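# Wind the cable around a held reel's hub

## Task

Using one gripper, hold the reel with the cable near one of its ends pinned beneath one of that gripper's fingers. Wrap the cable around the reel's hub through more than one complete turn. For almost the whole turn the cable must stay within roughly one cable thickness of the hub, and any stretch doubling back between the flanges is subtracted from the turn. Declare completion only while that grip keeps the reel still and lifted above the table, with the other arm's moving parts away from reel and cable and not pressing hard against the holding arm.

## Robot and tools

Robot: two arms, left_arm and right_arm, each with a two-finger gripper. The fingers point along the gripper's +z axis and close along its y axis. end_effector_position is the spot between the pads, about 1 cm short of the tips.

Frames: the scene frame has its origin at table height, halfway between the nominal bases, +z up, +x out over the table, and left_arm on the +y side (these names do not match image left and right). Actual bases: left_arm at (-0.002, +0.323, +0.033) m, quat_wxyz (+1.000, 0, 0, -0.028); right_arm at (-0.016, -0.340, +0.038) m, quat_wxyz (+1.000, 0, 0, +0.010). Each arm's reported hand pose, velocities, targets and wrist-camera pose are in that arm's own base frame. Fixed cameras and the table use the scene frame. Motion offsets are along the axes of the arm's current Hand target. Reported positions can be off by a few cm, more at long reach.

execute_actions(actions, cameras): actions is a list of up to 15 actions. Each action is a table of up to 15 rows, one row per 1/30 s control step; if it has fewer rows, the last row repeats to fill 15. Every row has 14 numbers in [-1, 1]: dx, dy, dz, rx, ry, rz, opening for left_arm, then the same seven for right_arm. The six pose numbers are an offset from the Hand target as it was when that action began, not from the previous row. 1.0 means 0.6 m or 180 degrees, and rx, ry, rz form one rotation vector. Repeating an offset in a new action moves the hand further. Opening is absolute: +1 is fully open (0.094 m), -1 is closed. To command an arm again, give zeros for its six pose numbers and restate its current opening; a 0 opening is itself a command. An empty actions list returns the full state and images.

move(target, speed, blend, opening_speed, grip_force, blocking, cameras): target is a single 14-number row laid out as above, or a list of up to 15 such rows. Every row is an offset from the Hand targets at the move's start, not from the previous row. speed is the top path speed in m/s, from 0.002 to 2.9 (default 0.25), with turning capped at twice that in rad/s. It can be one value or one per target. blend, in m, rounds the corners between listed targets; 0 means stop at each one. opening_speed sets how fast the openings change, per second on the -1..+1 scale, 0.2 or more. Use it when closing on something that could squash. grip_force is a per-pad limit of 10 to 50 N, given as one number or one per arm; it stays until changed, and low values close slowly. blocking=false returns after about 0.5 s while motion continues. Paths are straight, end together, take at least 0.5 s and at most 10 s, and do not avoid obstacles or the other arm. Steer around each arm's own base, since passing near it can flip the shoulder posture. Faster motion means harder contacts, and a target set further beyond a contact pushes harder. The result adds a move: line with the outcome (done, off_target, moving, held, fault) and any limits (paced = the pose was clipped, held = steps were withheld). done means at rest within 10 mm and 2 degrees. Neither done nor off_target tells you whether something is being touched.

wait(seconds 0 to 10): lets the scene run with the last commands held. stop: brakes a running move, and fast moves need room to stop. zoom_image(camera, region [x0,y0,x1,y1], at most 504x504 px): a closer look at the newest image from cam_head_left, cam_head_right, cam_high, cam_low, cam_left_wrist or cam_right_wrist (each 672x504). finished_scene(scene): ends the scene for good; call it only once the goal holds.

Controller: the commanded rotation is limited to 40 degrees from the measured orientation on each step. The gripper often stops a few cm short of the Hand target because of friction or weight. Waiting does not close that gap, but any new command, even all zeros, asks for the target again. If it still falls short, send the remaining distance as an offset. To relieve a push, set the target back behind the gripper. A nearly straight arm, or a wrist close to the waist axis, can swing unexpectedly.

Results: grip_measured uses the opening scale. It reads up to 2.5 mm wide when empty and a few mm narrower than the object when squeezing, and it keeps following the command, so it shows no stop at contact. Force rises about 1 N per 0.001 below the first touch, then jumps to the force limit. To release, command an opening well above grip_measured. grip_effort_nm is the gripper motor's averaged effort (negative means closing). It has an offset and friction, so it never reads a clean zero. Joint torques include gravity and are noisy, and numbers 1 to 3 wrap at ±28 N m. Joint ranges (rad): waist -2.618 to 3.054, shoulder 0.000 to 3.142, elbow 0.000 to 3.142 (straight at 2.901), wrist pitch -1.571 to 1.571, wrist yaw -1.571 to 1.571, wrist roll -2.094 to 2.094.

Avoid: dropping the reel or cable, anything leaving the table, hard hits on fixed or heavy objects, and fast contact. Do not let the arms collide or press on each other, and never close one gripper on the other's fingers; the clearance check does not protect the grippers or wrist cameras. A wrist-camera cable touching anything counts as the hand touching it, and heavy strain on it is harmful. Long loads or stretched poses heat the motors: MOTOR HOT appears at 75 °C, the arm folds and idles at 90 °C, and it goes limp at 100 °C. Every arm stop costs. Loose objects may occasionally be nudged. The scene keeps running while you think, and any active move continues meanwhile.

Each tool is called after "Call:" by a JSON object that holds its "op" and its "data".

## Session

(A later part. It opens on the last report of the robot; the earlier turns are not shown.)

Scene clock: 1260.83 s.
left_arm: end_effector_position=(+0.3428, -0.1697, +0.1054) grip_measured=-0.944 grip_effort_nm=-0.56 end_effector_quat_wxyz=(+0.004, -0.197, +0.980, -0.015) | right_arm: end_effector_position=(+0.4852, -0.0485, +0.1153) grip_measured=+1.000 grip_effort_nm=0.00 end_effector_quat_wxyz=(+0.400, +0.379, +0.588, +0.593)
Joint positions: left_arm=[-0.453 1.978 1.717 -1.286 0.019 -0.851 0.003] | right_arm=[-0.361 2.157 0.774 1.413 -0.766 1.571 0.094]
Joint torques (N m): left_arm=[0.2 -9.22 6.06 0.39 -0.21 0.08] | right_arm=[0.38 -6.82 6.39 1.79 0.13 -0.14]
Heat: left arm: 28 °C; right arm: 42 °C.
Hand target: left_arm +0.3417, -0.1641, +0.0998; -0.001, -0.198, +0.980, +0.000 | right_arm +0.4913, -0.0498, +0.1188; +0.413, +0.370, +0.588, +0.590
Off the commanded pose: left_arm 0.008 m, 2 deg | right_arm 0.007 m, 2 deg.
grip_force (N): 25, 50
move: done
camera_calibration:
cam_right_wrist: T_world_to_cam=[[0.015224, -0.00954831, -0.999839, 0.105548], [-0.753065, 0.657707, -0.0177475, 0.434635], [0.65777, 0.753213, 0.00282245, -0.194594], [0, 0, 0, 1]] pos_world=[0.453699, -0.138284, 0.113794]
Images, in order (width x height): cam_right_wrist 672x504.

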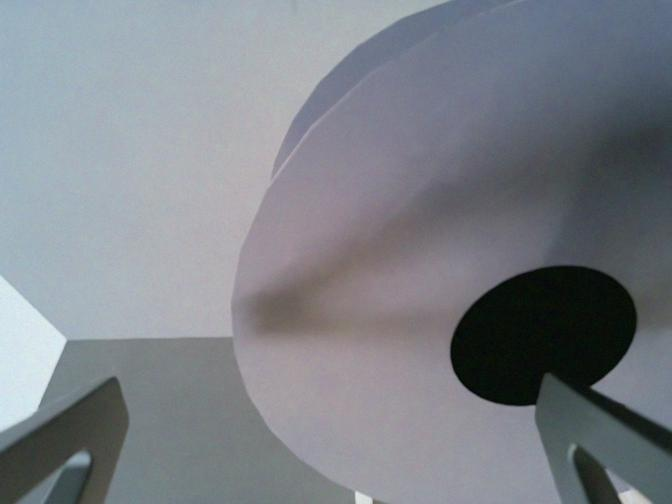

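Call:
{"op": "move", "data": {"target": [[0, 0, 0, 0, 0, 0, -0.97, -0.0027, -0.0075, 0.0485, 0, -0.006, 0, 1.0], [0, 0, 0, 0, 0, 0, -0.97, -0.0027, -0.0075, 0.0485, 0, -0.006, 0, 0.25]], "speed": 0.08, "grip_force": [25, 40], "cameras": ["cam_right_wrist", "cam_high"]}}

Scene clock: 1314.80 s.
left_arm: end_effector_position=(+0.3428, -0.1697, +0.1054) grip_measured=-0.944 grip_effort_nm=-0.56 end_effector_quat_wxyz=(+0.004, -0.197, +0.980, -0.015) | right_arm: end_effector_position=(+0.5123, -0.0403, +0.1118) grip_measured=+0.252 grip_effort_nm=-0.10 end_effector_quat_wxyz=(+0.406, +0.385, +0.584, +0.588)
Joint positions: left_arm=[-0.453 1.978 1.717 -1.286 0.019 -0.851 0.003] | right_arm=[-0.305 2.209 0.867 1.372 -0.689 1.568 0.059]
Joint torques (N m): left_arm=[0.28 -9.39 5.93 0.37 -0.19 0.07] | right_arm=[0.46 -7.46 6.72 1.81 0.11 -0.14]
Heat: left arm: 28 °C; right arm: 38 °C.
Hand target: left_arm +0.3417, -0.1641, +0.0998; -0.001, -0.198, +0.980, +0.000 | right_arm +0.5190, -0.0401, +0.1155; +0.418, +0.375, +0.584, +0.586
Off the commanded pose: left_arm 0.008 m, 2 deg | right_arm 0.008 m, 2 deg.
grip_force (N): 25, 40
move: done
camera_calibration:
cam_right_wrist: T_world_to_cam=[[0.0155095, -0.00992495, -0.99983, 0.101464], [-0.738529, 0.673978, -0.0181465, 0.442829], [0.674044, 0.738685, 0.00312323, -0.227658], [0, 0, 0, 1]] pos_world=[0.478919, -0.129282, 0.110194]
Images, in order (width x height): cam_high 672x504, cam_right_wrist 672x504.

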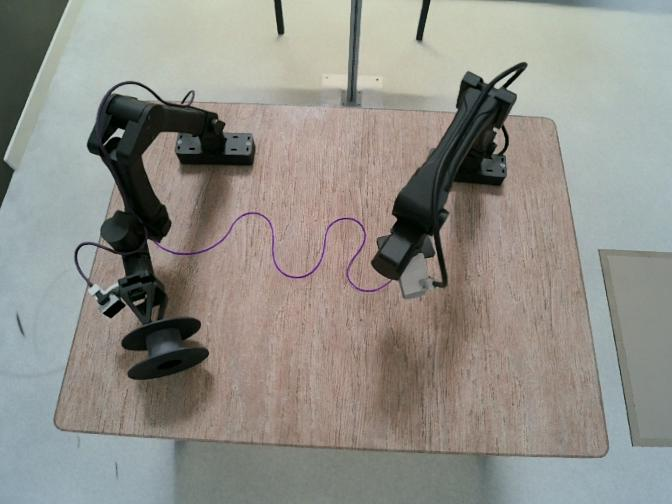

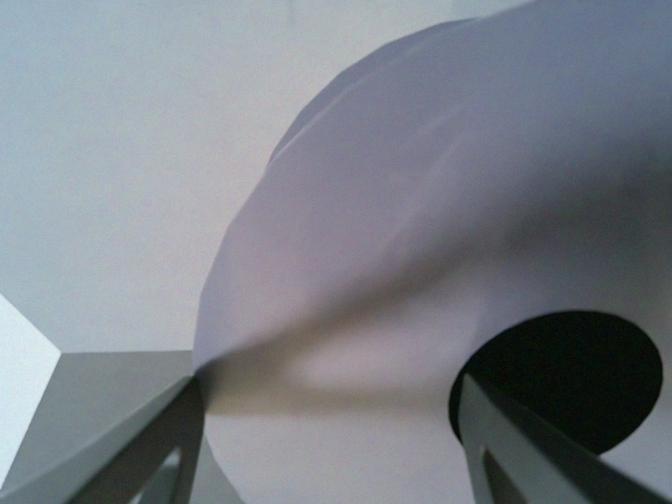

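Call:
{"op": "move", "data": {"target": [0, 0, 0, 0, 0, 0, -0.97, 0, 0, 0, 0, 0, 0, 0.1], "speed": 0.08, "opening_speed": 0.4, "cameras": ["cam_right_wrist"]}}

Scene clock: 1323.20 s.
left_arm: end_effector_position=(+0.3428, -0.1697, +0.1054) grip_measured=-0.944 grip_effort_nm=-0.56 end_effector_quat_wxyz=(+0.004, -0.197, +0.980, -0.015) | right_arm: end_effector_position=(+0.5123, -0.0403, +0.1118) grip_measured=+0.102 grip_effort_nm=-0.10 end_effector_quat_wxyz=(+0.406, +0.385, +0.584, +0.588)
Joint positions: left_arm=[-0.453 1.978 1.717 -1.286 0.019 -0.851 0.003] | right_arm=[-0.305 2.209 0.867 1.372 -0.689 1.568 0.052]
Joint torques (N m): left_arm=[0.23 -9.14 6.16 0.4 -0.15 0.08] | right_arm=[0.59 -7.42 6.84 1.79 0.12 -0.19]
Heat: left arm: 28 °C; right arm: 38 °C.
Hand target: left_arm +0.3417, -0.1641, +0.0998; -0.001, -0.198, +0.980, +0.000 | right_arm +0.5190, -0.0401, +0.1155; +0.418, +0.375, +0.584, +0.586
Off the commanded pose: left_arm 0.008 m, 2 deg | right_arm 0.008 m, 2 deg.
grip_force (N): 25, 40
move: done
camera_calibration:
cam_right_wrist: T_world_to_cam=[[0.0155095, -0.00992495, -0.99983, 0.101464], [-0.738529, 0.673978, -0.0181465, 0.442829], [0.674044, 0.738685, 0.00312323, -0.227658], [0, 0, 0, 1]] pos_world=[0.478919, -0.129282, 0.110194]
Images, in order (width x height): cam_right_wrist 672x504.

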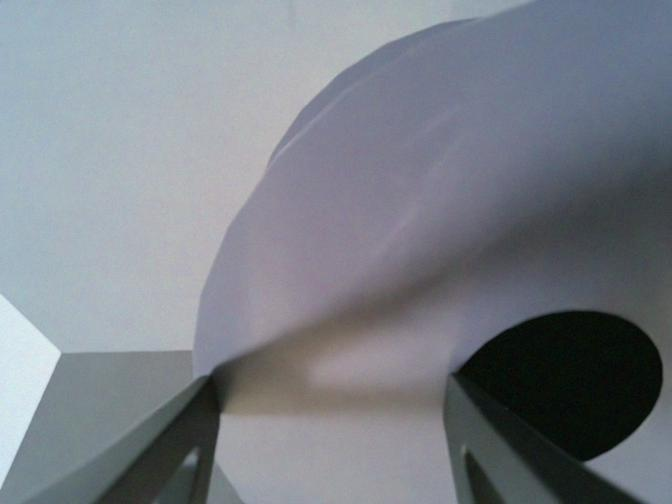

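Call:
{"op": "move", "data": {"target": [[0, 0, 0, 0, 0, 0, -0.97, 0, 0.0, 0, 0, 0, 0, 0.9], [0, 0, 0, 0, 0, 0, -0.97, 0, 0.0033, 0.0333, 0, 0, 0, 0.9], [0, 0, 0, 0, 0, 0, -0.97, 0, 0.0033, 0.0333, 0, 0, 0, 0.36]], "speed": 0.06, "cameras": ["cam_right_wrist"]}}

Scene clock: 1355.73 s.
left_arm: end_effector_position=(+0.3428, -0.1697, +0.1054) grip_measured=-0.944 grip_effort_nm=-0.56 end_effector_quat_wxyz=(+0.004, -0.197, +0.980, -0.015) | right_arm: end_effector_position=(+0.5303, -0.0335, +0.1136) grip_measured=+0.362 grip_effort_nm=-0.10 end_effector_quat_wxyz=(+0.406, +0.386, +0.584, +0.588)
Joint positions: left_arm=[-0.453 1.978 1.717 -1.286 0.019 -0.851 0.003] | right_arm=[-0.274 2.23 0.936 1.319 -0.657 1.566 0.064]
Joint torques (N m): left_arm=[0.09 -9.25 6.01 0.42 -0.19 0.04] | right_arm=[0.66 -7.71 7.42 1.8 0.1 -0.14]
Heat: left arm: 28 °C; right arm: 37 °C.
Hand target: left_arm +0.3417, -0.1641, +0.0998; -0.001, -0.198, +0.980, +0.000 | right_arm +0.5375, -0.0327, +0.1182; +0.418, +0.375, +0.584, +0.586
Off the commanded pose: left_arm 0.008 m, 2 deg | right_arm 0.008 m, 2 deg.
grip_force (N): 25, 40
move: done
camera_calibration:
cam_right_wrist: T_world_to_cam=[[0.0128092, -0.00976698, -0.99987, 0.10452], [-0.738355, 0.674221, -0.016045, 0.451208], [0.674291, 0.738465, 0.00142476, -0.244712], [0, 0, 0, 1]] pos_world=[0.49682, -0.122482, 0.112094]
Images, in order (width x height): cam_right_wrist 672x504.

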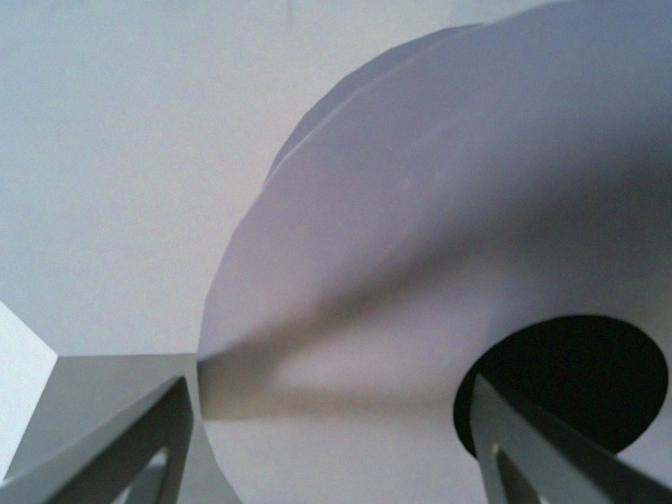

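Call:
{"op": "wait", "data": {"seconds": 0.1, "cameras": ["cam_high", "cam_head_right", "cam_head_left", "cam_low"]}}

Call:
{"op": "zoom_image", "data": {"camera": "cam_high", "region": [70, 200, 250, 400]}}

Call:
{"op": "zoom_image", "data": {"camera": "cam_head_right", "region": [460, 90, 660, 270]}}

Call:
{"op": "zoom_image", "data": {"camera": "cam_low", "region": [130, 220, 290, 380]}}

Scene clock: 1409.10 s.
left_arm: end_effector_position=(+0.3428, -0.1697, +0.1054) grip_measured=-0.944 grip_effort_nm=-0.56 end_effector_quat_wxyz=(+0.004, -0.197, +0.980, -0.015) | right_arm: end_effector_position=(+0.5303, -0.0335, +0.1136) grip_measured=+0.362 grip_effort_nm=-0.10 end_effector_quat_wxyz=(+0.406, +0.386, +0.584, +0.588)
Joint positions: left_arm=[-0.453 1.978 1.717 -1.286 0.019 -0.851 0.003] | right_arm=[-0.274 2.23 0.936 1.319 -0.657 1.566 0.064]
Joint torques (N m): left_arm=[0.25 -9.36 6.06 0.39 -0.18 0.07] | right_arm=[0.64 -7.68 7.28 1.79 0.13 -0.13]
Heat: left arm: 28 °C; right arm: 36 °C.
Hand target: left_arm +0.3417, -0.1641, +0.0998; -0.001, -0.198, +0.980, +0.000 | right_arm +0.5375, -0.0327, +0.1182; +0.418, +0.375, +0.584, +0.586
Tool commands: left_gripper/opening=-0.97 right_gripper/opening=+0.36
Off the commanded pose: left_arm 0.008 m, 2 deg | right_arm 0.008 m, 2 deg.
grip_force (N): 25, 40
wait: 0.10 s; at rest from the start
Images, in order (width x height): cam_head_left 672x504, cam_head_right 672x504, cam_high 672x504, cam_low 672x504.

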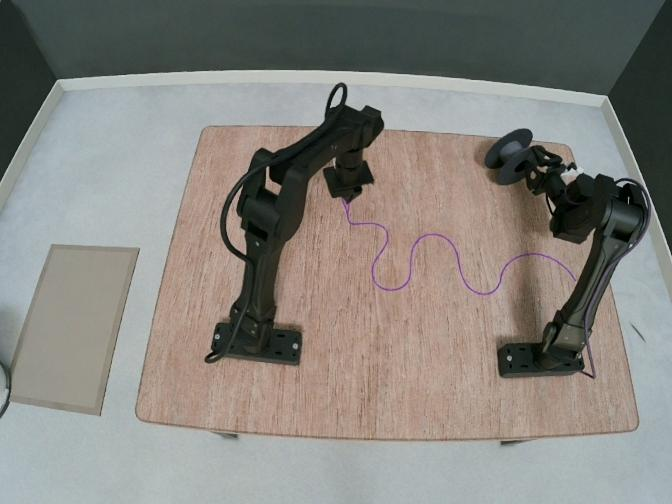

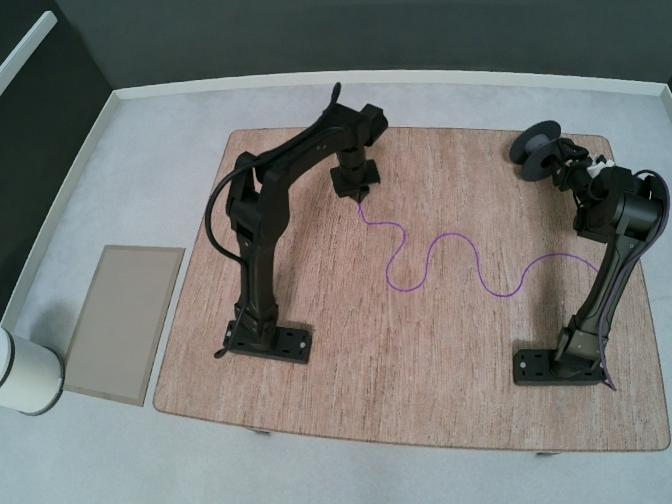

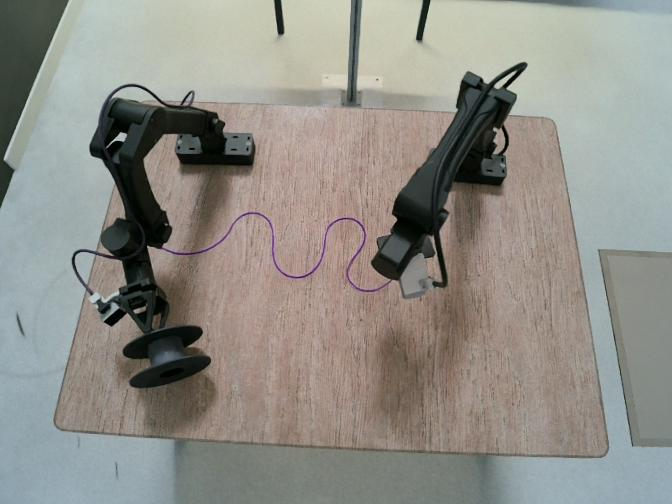

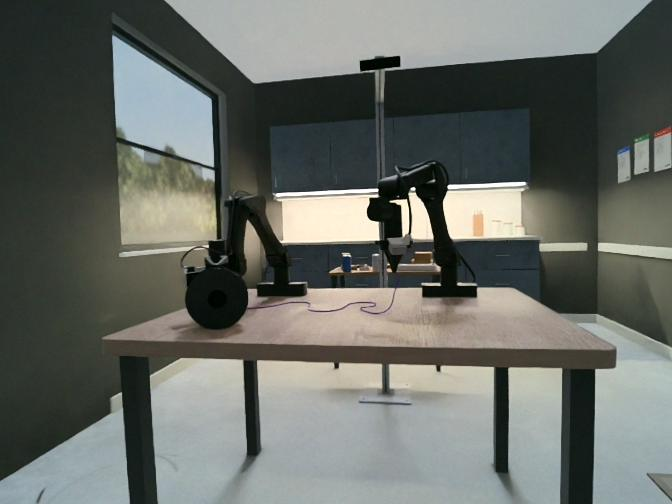

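Scaled by 2.520 from the camera's 672x504 image, which has a finer 960x720 frame.

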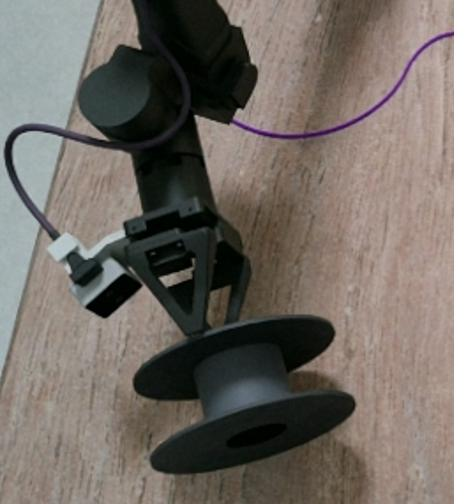

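Scaled by 2.520 from the camera's 672x504 image, which has a finer 960x720 frame.

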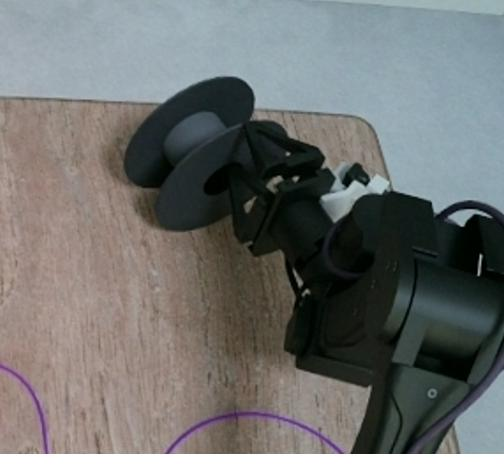

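Scaled by 3.150 from the camera's 672x504 image, which has a finer 960x720 frame.

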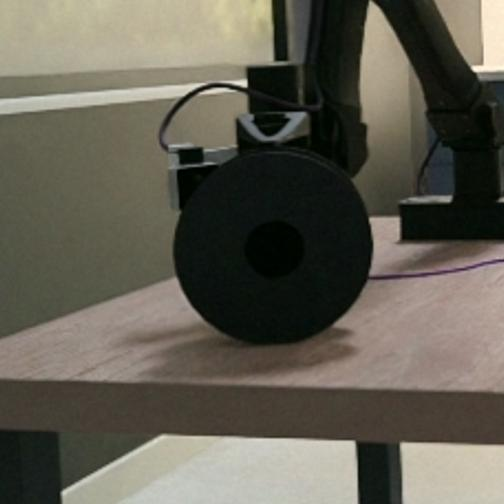

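Call:
{"op": "move", "data": {"target": [[0, 0, 0, 0, 0, 0, -0.97, -0.0020, 0.0023, -0.2117, 0, 0, 0, 0.36], [0, 0, 0, 0, 0, 0, -0.97, 0.2733, 0.1033, -0.0965, 0.4493, -0.2895, -0.2940, 0.36], [0, 0, 0, 0, 0, 0, -0.97, 0.2530, 0.0250, 0.0105, 0.4493, -0.2895, -0.2940, 0.0]], "speed": 0.25, "blend": [0.02, 0.03, 0], "cameras": ["cam_right_wrist", "cam_high", "cam_head_left"]}}

Scene clock: 1833.00 s.
left_arm: end_effector_position=(+0.3428, -0.1697, +0.1054) grip_measured=-0.944 grip_effort_nm=-0.56 end_effector_quat_wxyz=(+0.004, -0.197, +0.980, -0.015) | right_arm: end_effector_position=(+0.4815, +0.1111, +0.1147) grip_measured=+0.002 grip_effort_nm=-0.10 end_effector_quat_wxyz=(+0.474, +0.446, +0.703, -0.285)
Joint positions: left_arm=[-0.453 1.978 1.717 -1.286 0.019 -0.851 0.003] | right_arm=[0.566 2.608 2.368 -1.568 1.161 1.852 0.047]
Joint torques (N m): left_arm=[0.14 -9.1 6.04 0.4 -0.19 0.07] | right_arm=[-0.05 -11.17 9.26 -0.31 0.91 0.02]
Heat: left arm: 28 °C; right arm: 32 °C.
Hand target: left_arm +0.3417, -0.1641, +0.0998; -0.001, -0.198, +0.980, +0.000 | right_arm +0.4865, +0.1110, +0.1260; +0.472, +0.465, +0.675, -0.325
Off the commanded pose: left_arm 0.008 m, 2 deg | right_arm 0.012 m, 6 deg.
joint sent to its limit (right arm) — joint 4 (wrist pitch), lower limit. The joint targets are off in orientation, not in position.
grip_force (N): 25, 40
move: off_target (right_arm); target 3's new opening was sent with right_arm's hand 0.012 m and 6 deg from that target
camera_calibration:
cam_right_wrist: T_world_to_cam=[[-0.90378, -0.427404, -0.0225291, 0.483289], [-0.306488, 0.68304, -0.662964, 0.183045], [0.298742, -0.592269, -0.748312, 0.0961494], [0, 0, 0, 1]] pos_world=[0.464164, 0.138479, 0.20419]
Images, in order (width x height): cam_head_left 672x504, cam_high 672x504, cam_right_wrist 672x504.

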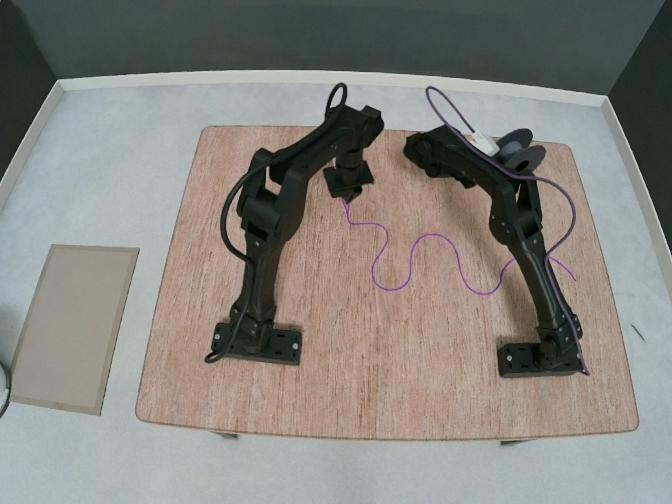

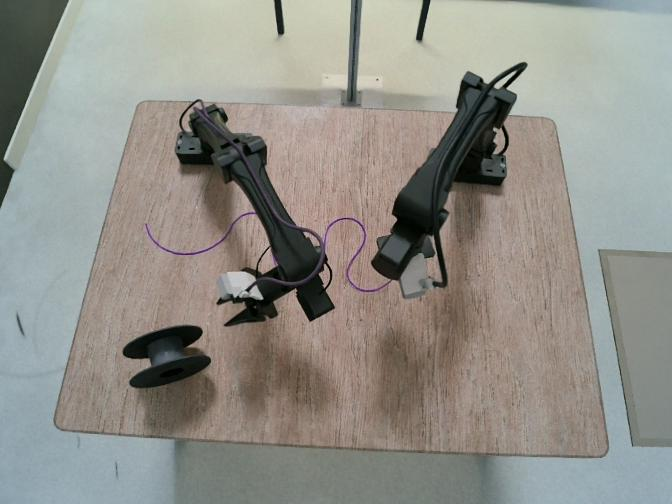

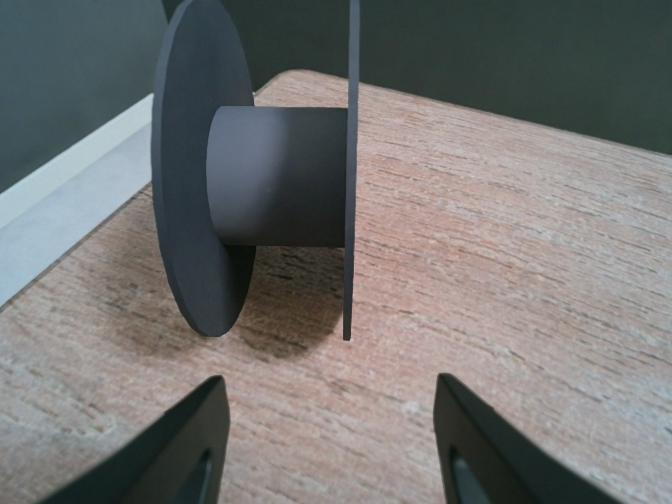

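Call:
{"op": "move", "data": {"target": [0, 0, 0, 0, 0, 0, -0.97, -0.0118, -0.0050, 0.1082, -0.0294, 0.0152, -0.0039, 0.0], "speed": 0.1, "cameras": ["cam_right_wrist", "cam_high"]}}

Scene clock: 1889.90 s.
left_arm: end_effector_position=(+0.3428, -0.1697, +0.1054) grip_measured=-0.944 grip_effort_nm=-0.56 end_effector_quat_wxyz=(+0.004, -0.197, +0.980, -0.015) | right_arm: end_effector_position=(+0.5070, +0.0522, +0.0937) grip_measured=+0.002 grip_effort_nm=-0.10 end_effector_quat_wxyz=(+0.464, +0.441, +0.710, -0.294)
Joint positions: left_arm=[-0.453 1.978 1.717 -1.286 0.019 -0.851 0.003] | right_arm=[0.431 2.481 2.06 -1.107 1.162 1.515 0.047]
Joint torques (N m): left_arm=[0.2 -9.31 6.05 0.41 -0.15 0.09] | right_arm=[0.01 -14.22 4.96 0.42 0.69 0.04]
Heat: left arm: 28 °C; right arm: 36 °C.
Hand target: left_arm +0.3417, -0.1641, +0.0998; -0.001, -0.198, +0.980, +0.000 | right_arm +0.5063, +0.0506, +0.1105; +0.475, +0.446, +0.703, -0.285
Off the commanded pose: left_arm 0.008 m, 2 deg | right_arm 0.017 m, 2 deg.
grip_force (N): 25, 40
move: off_target (right_arm)
camera_calibration:
cam_right_wrist: T_world_to_cam=[[-0.904766, -0.425848, 0.00720013, 0.478366], [-0.325883, 0.681296, -0.655466, 0.226356], [0.274223, -0.59539, -0.75519, 0.051193], [0, 0, 0, 1]] pos_world=[0.492536, 0.0799751, 0.183585]
Images, in order (width x height): cam_high 672x504, cam_right_wrist 672x504.

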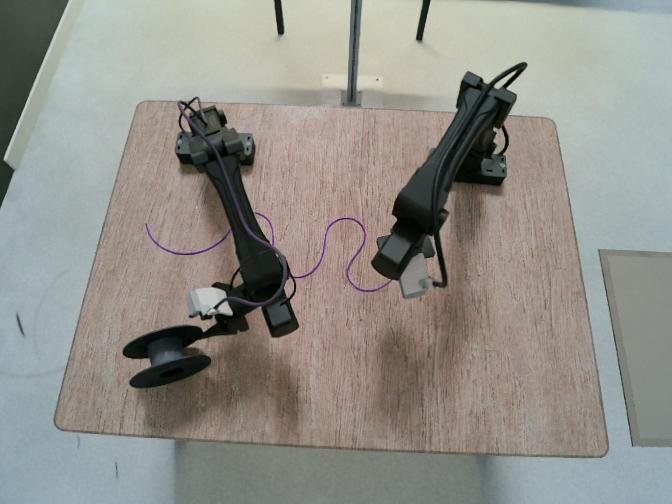

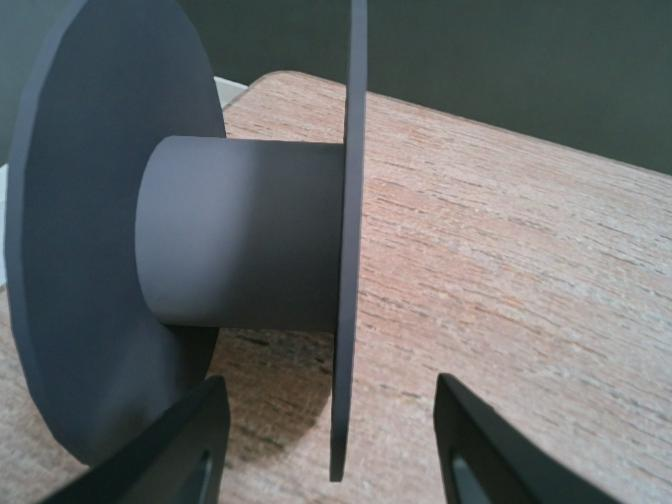

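Call:
{"op": "move", "data": {"target": [[0, 0, 0, 0, 0, 0, -0.97, 0, -0.005, 0.0117, 0, 0, 0, 0.0], [0, 0, 0, 0, 0, 0, -0.97, 0, -0.005, 0.0117, 0, 0, 0, -1.0]], "speed": 0.06, "grip_force": [25, 40], "cameras": ["cam_right_wrist", "cam_high"]}}

Scene clock: 1923.07 s.
left_arm: end_effector_position=(+0.3428, -0.1697, +0.1054) grip_measured=-0.944 grip_effort_nm=-0.56 end_effector_quat_wxyz=(+0.004, -0.197, +0.980, -0.015) | right_arm: end_effector_position=(+0.5075, +0.0507, +0.0912) grip_measured=-0.944 grip_effort_nm=-0.82 end_effector_quat_wxyz=(+0.466, +0.439, +0.712, -0.289)
Joint positions: left_arm=[-0.453 1.978 1.717 -1.286 0.019 -0.851 0.003] | right_arm=[0.428 2.458 2.009 -1.04 1.159 1.478 0.003]
Joint torques (N m): left_arm=[0.29 -9.25 6.04 0.4 -0.17 0.08] | right_arm=[-1.09 -14.15 4.98 0.4 0.7 -0.01]
Heat: left arm: 28 °C; right arm: 36 °C.
Hand target: left_arm +0.3417, -0.1641, +0.0998; -0.001, -0.198, +0.980, +0.000 | right_arm +0.5064, +0.0436, +0.1077; +0.475, +0.446, +0.703, -0.285
Off the commanded pose: left_arm 0.008 m, 2 deg | right_arm 0.018 m, 2 deg.
grip_force (N): 25, 40
move: off_target (right_arm); target 2's new opening was sent with right_arm's hand 0.018 m and 2 deg from that target
camera_calibration:
cam_right_wrist: T_world_to_cam=[[-0.900043, -0.435799, 0.00145741, 0.476802], [-0.330658, 0.680712, -0.653679, 0.228154], [0.283881, -0.588821, -0.756771, 0.0431335], [0, 0, 0, 1]] pos_world=[0.492338, 0.0778808, 0.181086]
Images, in order (width x height): cam_high 672x504, cam_right_wrist 672x504.

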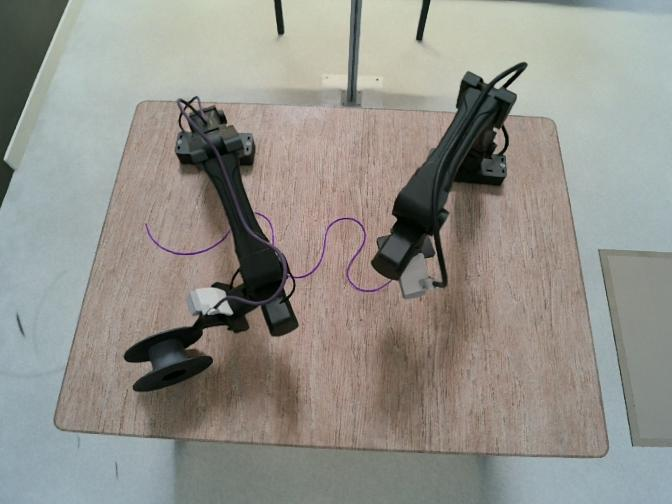

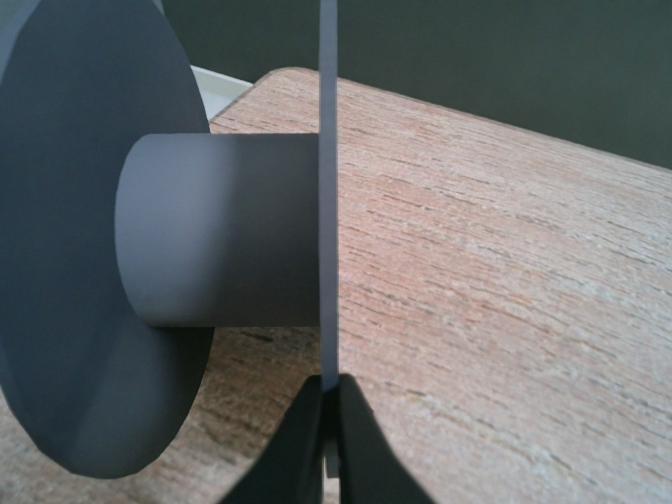

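Call:
{"op": "move", "data": {"target": [[0, 0, 0.05, 0, 0, 0, -0.97, -0.0402, -0.0335, -0.0887, 0, 0, 0, -1.0], [0, 0, 0.11, 0, 0, 0, -0.97, -0.1450, -0.1127, -0.3177, -0.1744, -0.0544, -0.0384, -1.0], [0, 0, 0.1747, 0, 0, 0, -0.97, -0.0307, -0.1572, -0.4207, -0.3488, -0.1087, -0.0768, -1.0]], "speed": 0.2, "blend": [0.02, 0.04, 0], "cameras": ["cam_right_wrist", "cam_high", "cam_head_left", "cam_left_wrist"]}}

Scene clock: 2160.87 s.
left_arm: end_effector_position=(+0.3401, -0.1684, +0.0017) grip_measured=-0.944 grip_effort_nm=-0.56 end_effector_quat_wxyz=(-0.003, -0.197, +0.980, -0.010) | right_arm: end_effector_position=(+0.3226, +0.2015, +0.2135) grip_measured=-0.945 grip_effort_nm=-0.85 end_effector_quat_wxyz=(+0.696, -0.009, +0.717, -0.020)
Joint positions: left_arm=[-0.453 2.067 1.426 -0.922 0.019 -0.85 0.003] | right_arm=[0.959 1.426 0.511 0.863 0.974 0 0.003]
Joint torques (N m): left_arm=[0.21 -9.52 5.42 0.57 -0.18 0.07] | right_arm=[0.62 -4.22 5.57 2.21 -0.08 0.08]
Heat: left arm: 28 °C; right arm: 43 °C.
Hand target: left_arm +0.3415, -0.1641, -0.0050; -0.001, -0.198, +0.980, +0.000 | right_arm +0.3203, +0.2039, +0.2198; +0.707, +0.000, +0.707, +0.000
Off the commanded pose: left_arm 0.008 m, 1 deg | right_arm 0.007 m, 3 deg.
grip_force (N): 25, 40
move: off_target (right_arm)
camera_calibration:
cam_left_wrist: T_world_to_cam=[[0.363685, -0.930843, 0.0355697, -0.282188], [-0.842187, -0.312249, 0.43957, 0.268736], [-0.398064, -0.189821, -0.897504, 0.194126], [0, 0, 0, 1]] pos_world=[0.406228, -0.141911, 0.0661371]
cam_right_wrist: T_world_to_cam=[[-0.0272745, -0.998978, 0.0360337, 0.200478], [-0.459293, -0.0194934, -0.888071, 0.376924], [0.887866, -0.0407717, -0.458292, -0.0920897], [0, 0, 0, 1]] pos_world=[0.26035, 0.203866, 0.285308]
Images, in order (width x height): cam_head_left 672x504, cam_high 672x504, cam_left_wrist 672x504, cam_right_wrist 672x504.

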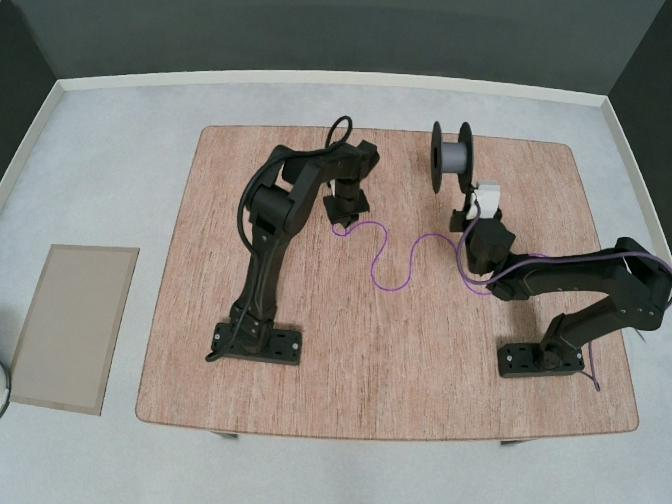

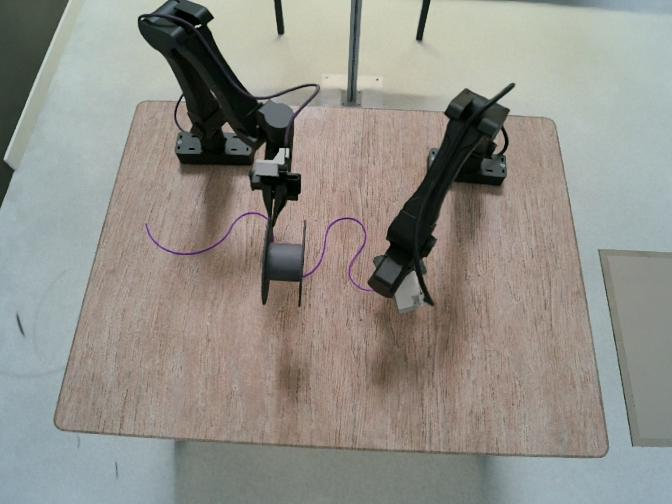

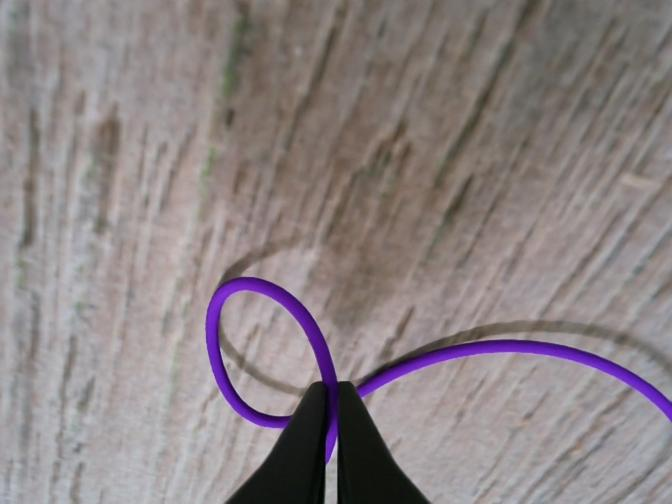

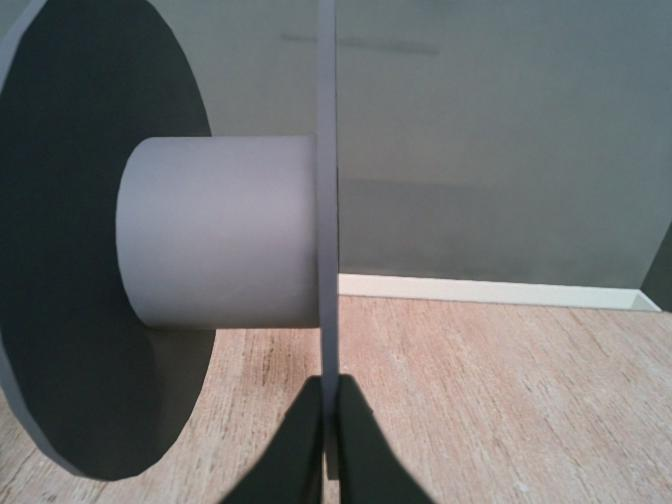

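Call:
{"op": "move", "data": {"target": [[0, 0, 0.0375, 0, 0, 0, -0.97, 0.233, 0, 0, 0, 0, 0, -1.0], [0, 0, 0.0375, 0, 0, 0, -0.3, 0.233, 0, 0, 0, 0, 0, -1.0], [0, 0, -0.05, 0, 0, 0, -0.3, 0.233, 0, 0, 0, 0, 0, -1.0]], "speed": 0.12, "cameras": ["cam_right_wrist", "cam_left_wrist", "cam_low"]}}

Scene clock: 2210.00 s.
left_arm: end_effector_position=(+0.3312, -0.1635, +0.0060) grip_measured=-0.301 grip_effort_nm=0.10 end_effector_quat_wxyz=(-0.026, -0.197, +0.980, +0.009) | right_arm: end_effector_position=(+0.3192, +0.1991, +0.0657) grip_measured=-0.945 grip_effort_nm=-0.84 end_effector_quat_wxyz=(+0.664, -0.025, +0.747, -0.035)
Joint positions: left_arm=[-0.453 2.079 1.461 -1.006 0.017 -0.85 0.033] | right_arm=[0.962 2.063 0.382 1.474 0.972 0.086 0.003]
Joint torques (N m): left_arm=[0.27 -13.64 7.98 0.26 -0.16 0.05] | right_arm=[0.62 -5.09 3.18 2.55 0.25 0.17]
Heat: left arm: 29 °C; right arm: 36 °C.
Hand target: left_arm +0.3417, -0.1641, +0.0251; -0.001, -0.198, +0.980, +0.000 | right_arm +0.3203, +0.2040, +0.0802; +0.707, +0.000, +0.707, +0.000
Off the commanded pose: left_arm 0.022 m, 3 deg | right_arm 0.015 m, 8 deg.
joint sent to its limit (right arm) — joint 4 (wrist pitch), upper limit. The joint targets are off in orientation, not in position.
grip_force (N): 25, 40
move: off_target (left_arm, right_arm); target 2's new opening was sent with left_arm's hand 0.012 m and 1 deg from that target
camera_calibration:
cam_left_wrist: T_world_to_cam=[[0.363949, -0.931359, -0.0105312, -0.274469], [-0.818057, -0.325039, 0.474481, 0.2506], [-0.445336, -0.164072, -0.880203, 0.215082], [0, 0, 0, 1]] pos_world=[0.400681, -0.138886, 0.0675199]
cam_right_wrist: T_world_to_cam=[[-0.0222594, -0.996519, 0.0803411, 0.198316], [-0.535586, -0.0559703, -0.842624, 0.272792], [0.844187, -0.0617859, -0.532476, -0.1338], [0, 0, 0, 1]] pos_world=[0.26347, 0.204627, 0.142683]
Images, in order (width x height): cam_low 672x504, cam_left_wrist 672x504, cam_right_wrist 672x504.

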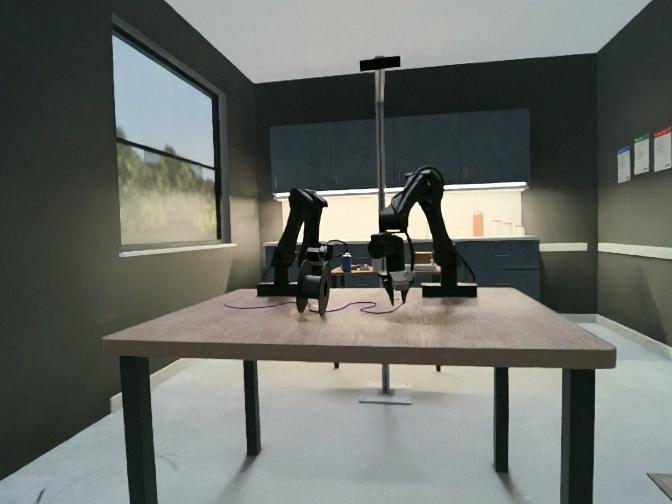

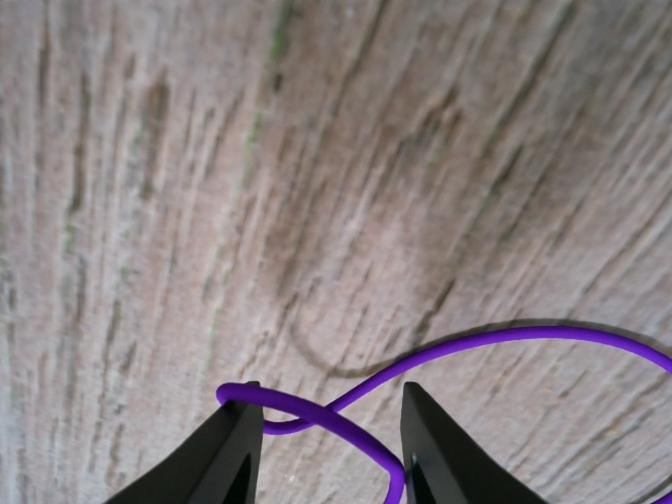

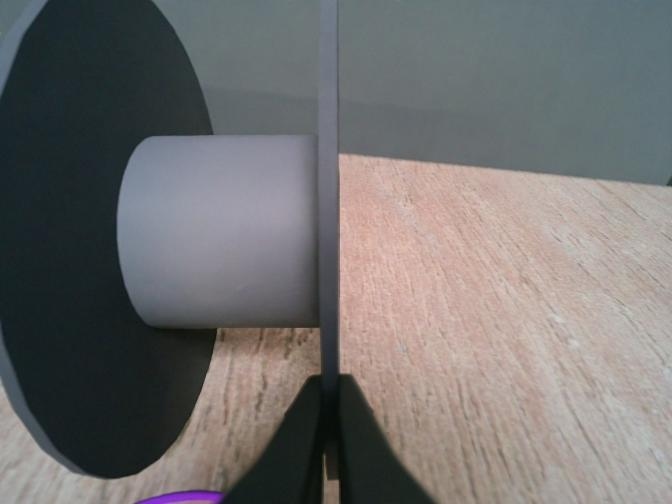

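Call:
{"op": "wait", "data": {"seconds": 0.1, "cameras": ["cam_left_wrist", "cam_high", "cam_head_left", "cam_low"]}}

Call:
{"op": "zoom_image", "data": {"camera": "cam_high", "region": [220, 180, 440, 345]}}

Call:
{"op": "zoom_image", "data": {"camera": "cam_low", "region": [280, 220, 440, 340]}}

Call:
{"op": "zoom_image", "data": {"camera": "cam_head_left", "region": [300, 100, 500, 300]}}

Scene clock: 2235.97 s.
left_arm: end_effector_position=(+0.3311, -0.1635, +0.0060) grip_measured=-0.301 grip_effort_nm=0.09 end_effector_quat_wxyz=(-0.026, -0.197, +0.980, +0.010) | right_arm: end_effector_position=(+0.3192, +0.1991, +0.0657) grip_measured=-0.945 grip_effort_nm=-0.85 end_effector_quat_wxyz=(+0.664, -0.025, +0.747, -0.035)
Joint positions: left_arm=[-0.453 2.079 1.461 -1.006 0.017 -0.85 0.033] | right_arm=[0.962 2.063 0.382 1.474 0.972 0.086 0.003]
Joint torques (N m): left_arm=[0.2 -13.79 7.95 0.23 -0.14 0.04] | right_arm=[0.92 -5.19 3.1 2.57 0.25 0.2]
Heat: left arm: 30 °C; right arm: 36 °C.
Hand target: left_arm +0.3416, -0.1641, +0.0251; -0.001, -0.198, +0.980, +0.000 | right_arm +0.3203, +0.2040, +0.0802; +0.707, +0.000, +0.707, +0.000
Tool commands: left_gripper/opening=-0.3 right_gripper/opening=-1.0
Off the commanded pose: left_arm 0.022 m, 3 deg | right_arm 0.015 m, 8 deg.
grip_force (N): 25, 40
wait: 0.10 s; at rest from the start
camera_calibration:
cam_left_wrist: T_world_to_cam=[[0.363926, -0.931365, -0.0108524, -0.274402], [-0.817908, -0.325124, 0.474679, 0.250433], [-0.445628, -0.163872, -0.880092, 0.215174], [0, 0, 0, 1]] pos_world=[0.400581, -0.138885, 0.0675197]
Images, in order (width x height): cam_head_left 672x504, cam_high 672x504, cam_low 672x504, cam_left_wrist 672x504.

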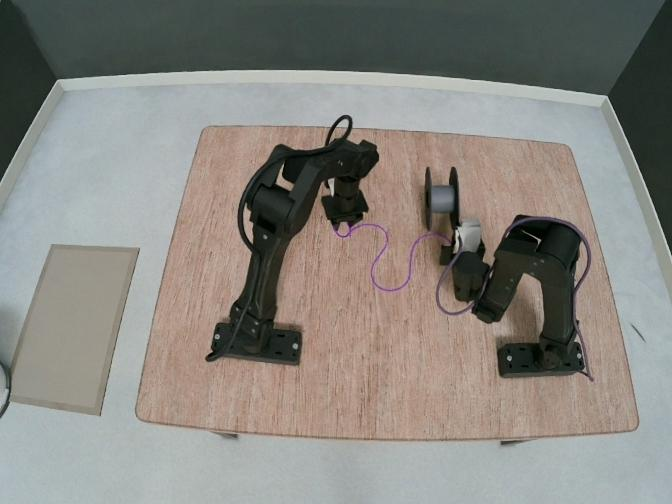

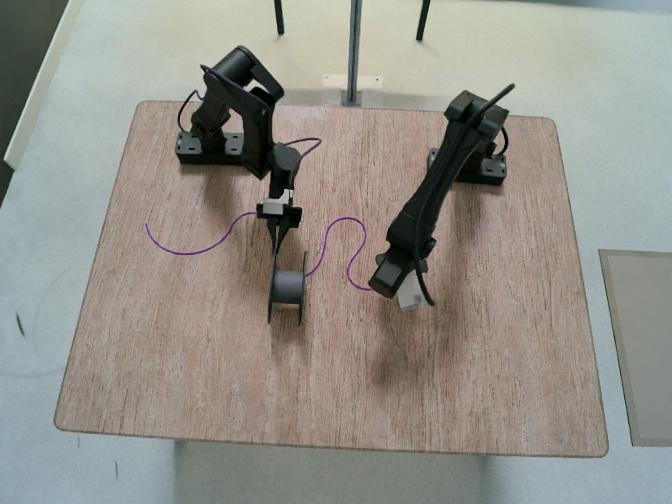

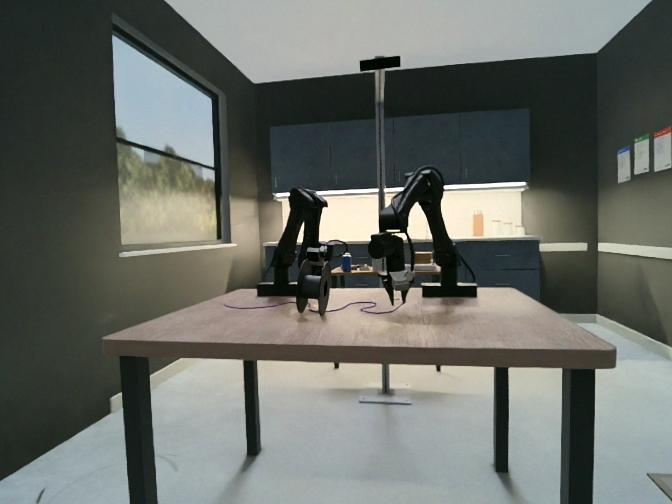

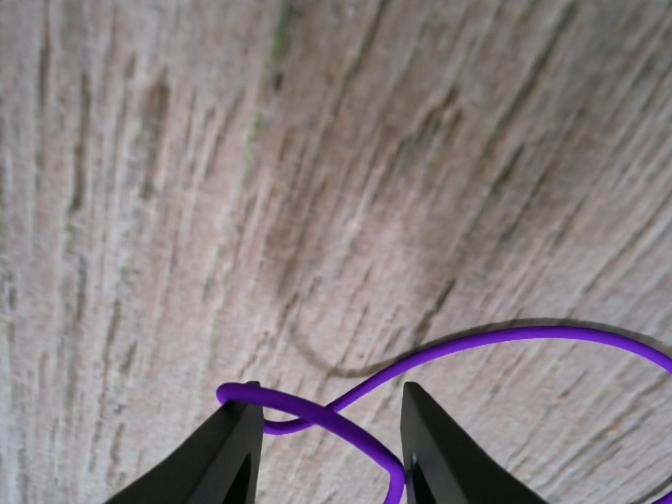

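Scaled by 2.291 from the camera's 672x504 image, which has a finer 960x720 frame.

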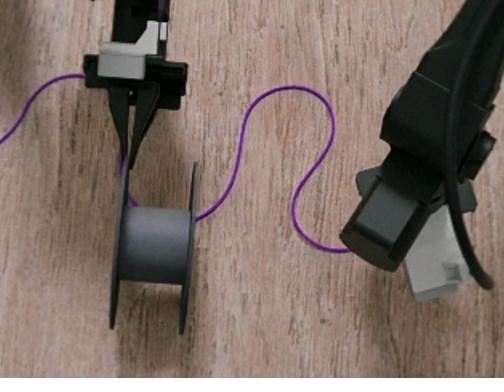

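Scaled by 3.150 from the camera's 672x504 image, which has a finer 960x720 frame.

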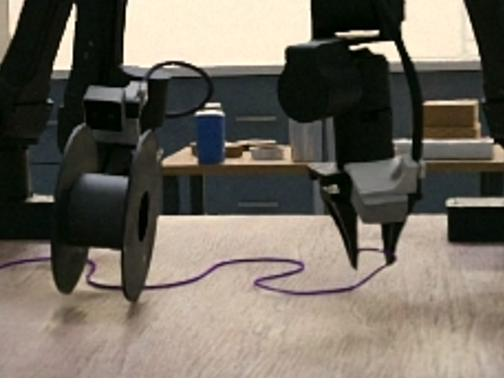

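Scaled by 2.520 from the camera's 672x504 image, which has a finer 960x720 frame.

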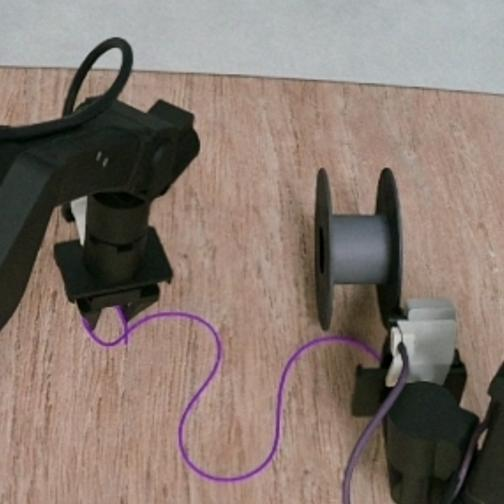

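Call:
{"op": "move", "data": {"target": [0, 0, -0.09, 0, 0, 0, -0.3, 0, 0, 0, 0, 0, 0, -1.0], "speed": 0.1, "cameras": ["cam_left_wrist", "cam_low"]}}

Scene clock: 2261.20 s.
left_arm: end_effector_position=(+0.3342, -0.1650, +0.0601) grip_measured=-0.301 grip_effort_nm=0.10 end_effector_quat_wxyz=(-0.025, -0.197, +0.980, +0.009) | right_arm: end_effector_position=(+0.3192, +0.1991, +0.0657) grip_measured=-0.945 grip_effort_nm=-0.85 end_effector_quat_wxyz=(+0.664, -0.025, +0.747, -0.035)
Joint positions: left_arm=[-0.453 2.032 1.613 -1.203 0.017 -0.85 0.033] | right_arm=[0.962 2.063 0.382 1.474 0.972 0.086 0.003]
Joint torques (N m): left_arm=[0.28 -13.68 8.24 0.24 -0.17 0.09] | right_arm=[0.65 -5.22 3.17 2.56 0.22 0.13]
Heat: left arm: 31 °C; right arm: 35 °C.
Hand target: left_arm +0.3417, -0.1641, +0.0790; -0.001, -0.198, +0.980, +0.000 | right_arm +0.3203, +0.2040, +0.0802; +0.707, +0.000, +0.707, +0.000
Off the commanded pose: left_arm 0.020 m, 3 deg | right_arm 0.015 m, 8 deg.
joint sent to its limit (right arm) — joint 4 (wrist pitch), upper limit. The joint targets are off in orientation, not in position.
grip_force (N): 25, 40
move: off_target (left_arm, right_arm)
camera_calibration:
cam_left_wrist: T_world_to_cam=[[0.363915, -0.93139, -0.00882103, -0.276458], [-0.819055, -0.324504, 0.473123, 0.227444], [-0.443525, -0.164952, -0.880952, 0.263088], [0, 0, 0, 1]] pos_world=[0.403583, -0.140286, 0.12172]
Images, in order (width x height): cam_low 672x504, cam_left_wrist 672x504.

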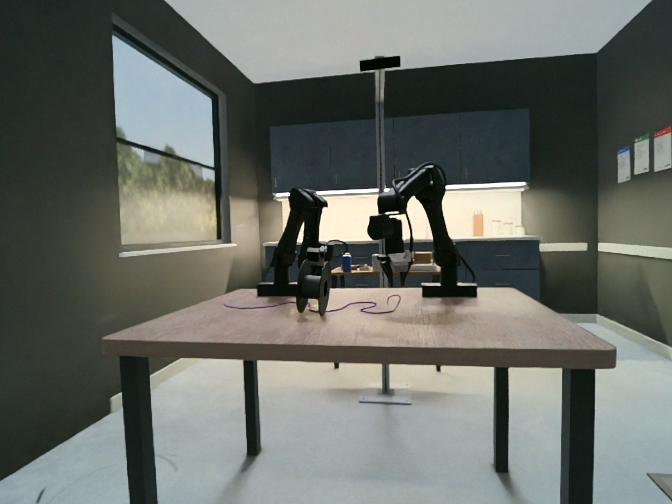

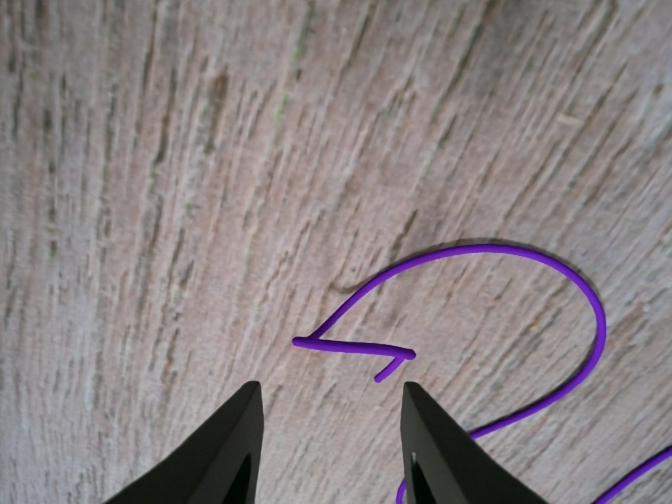

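Call:
{"op": "zoom_image", "data": {"camera": "cam_low", "region": [340, 250, 440, 330]}}

Call:
{"op": "zoom_image", "data": {"camera": "cam_left_wrist", "region": [240, 210, 500, 405]}}

Scaled by 5.040 from the camera's 672x504 image, which has a finer 960x720 frame.

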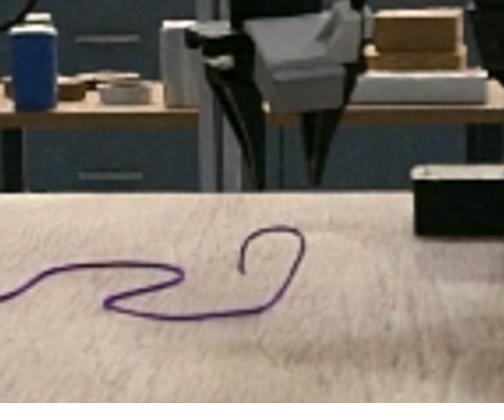

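Scaled by 1.938 from the camera's 672x504 image, which has a finer 960x720 frame.

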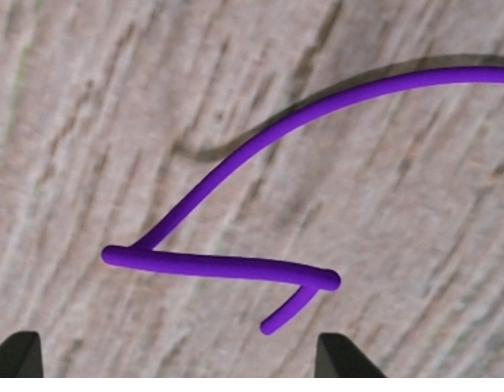

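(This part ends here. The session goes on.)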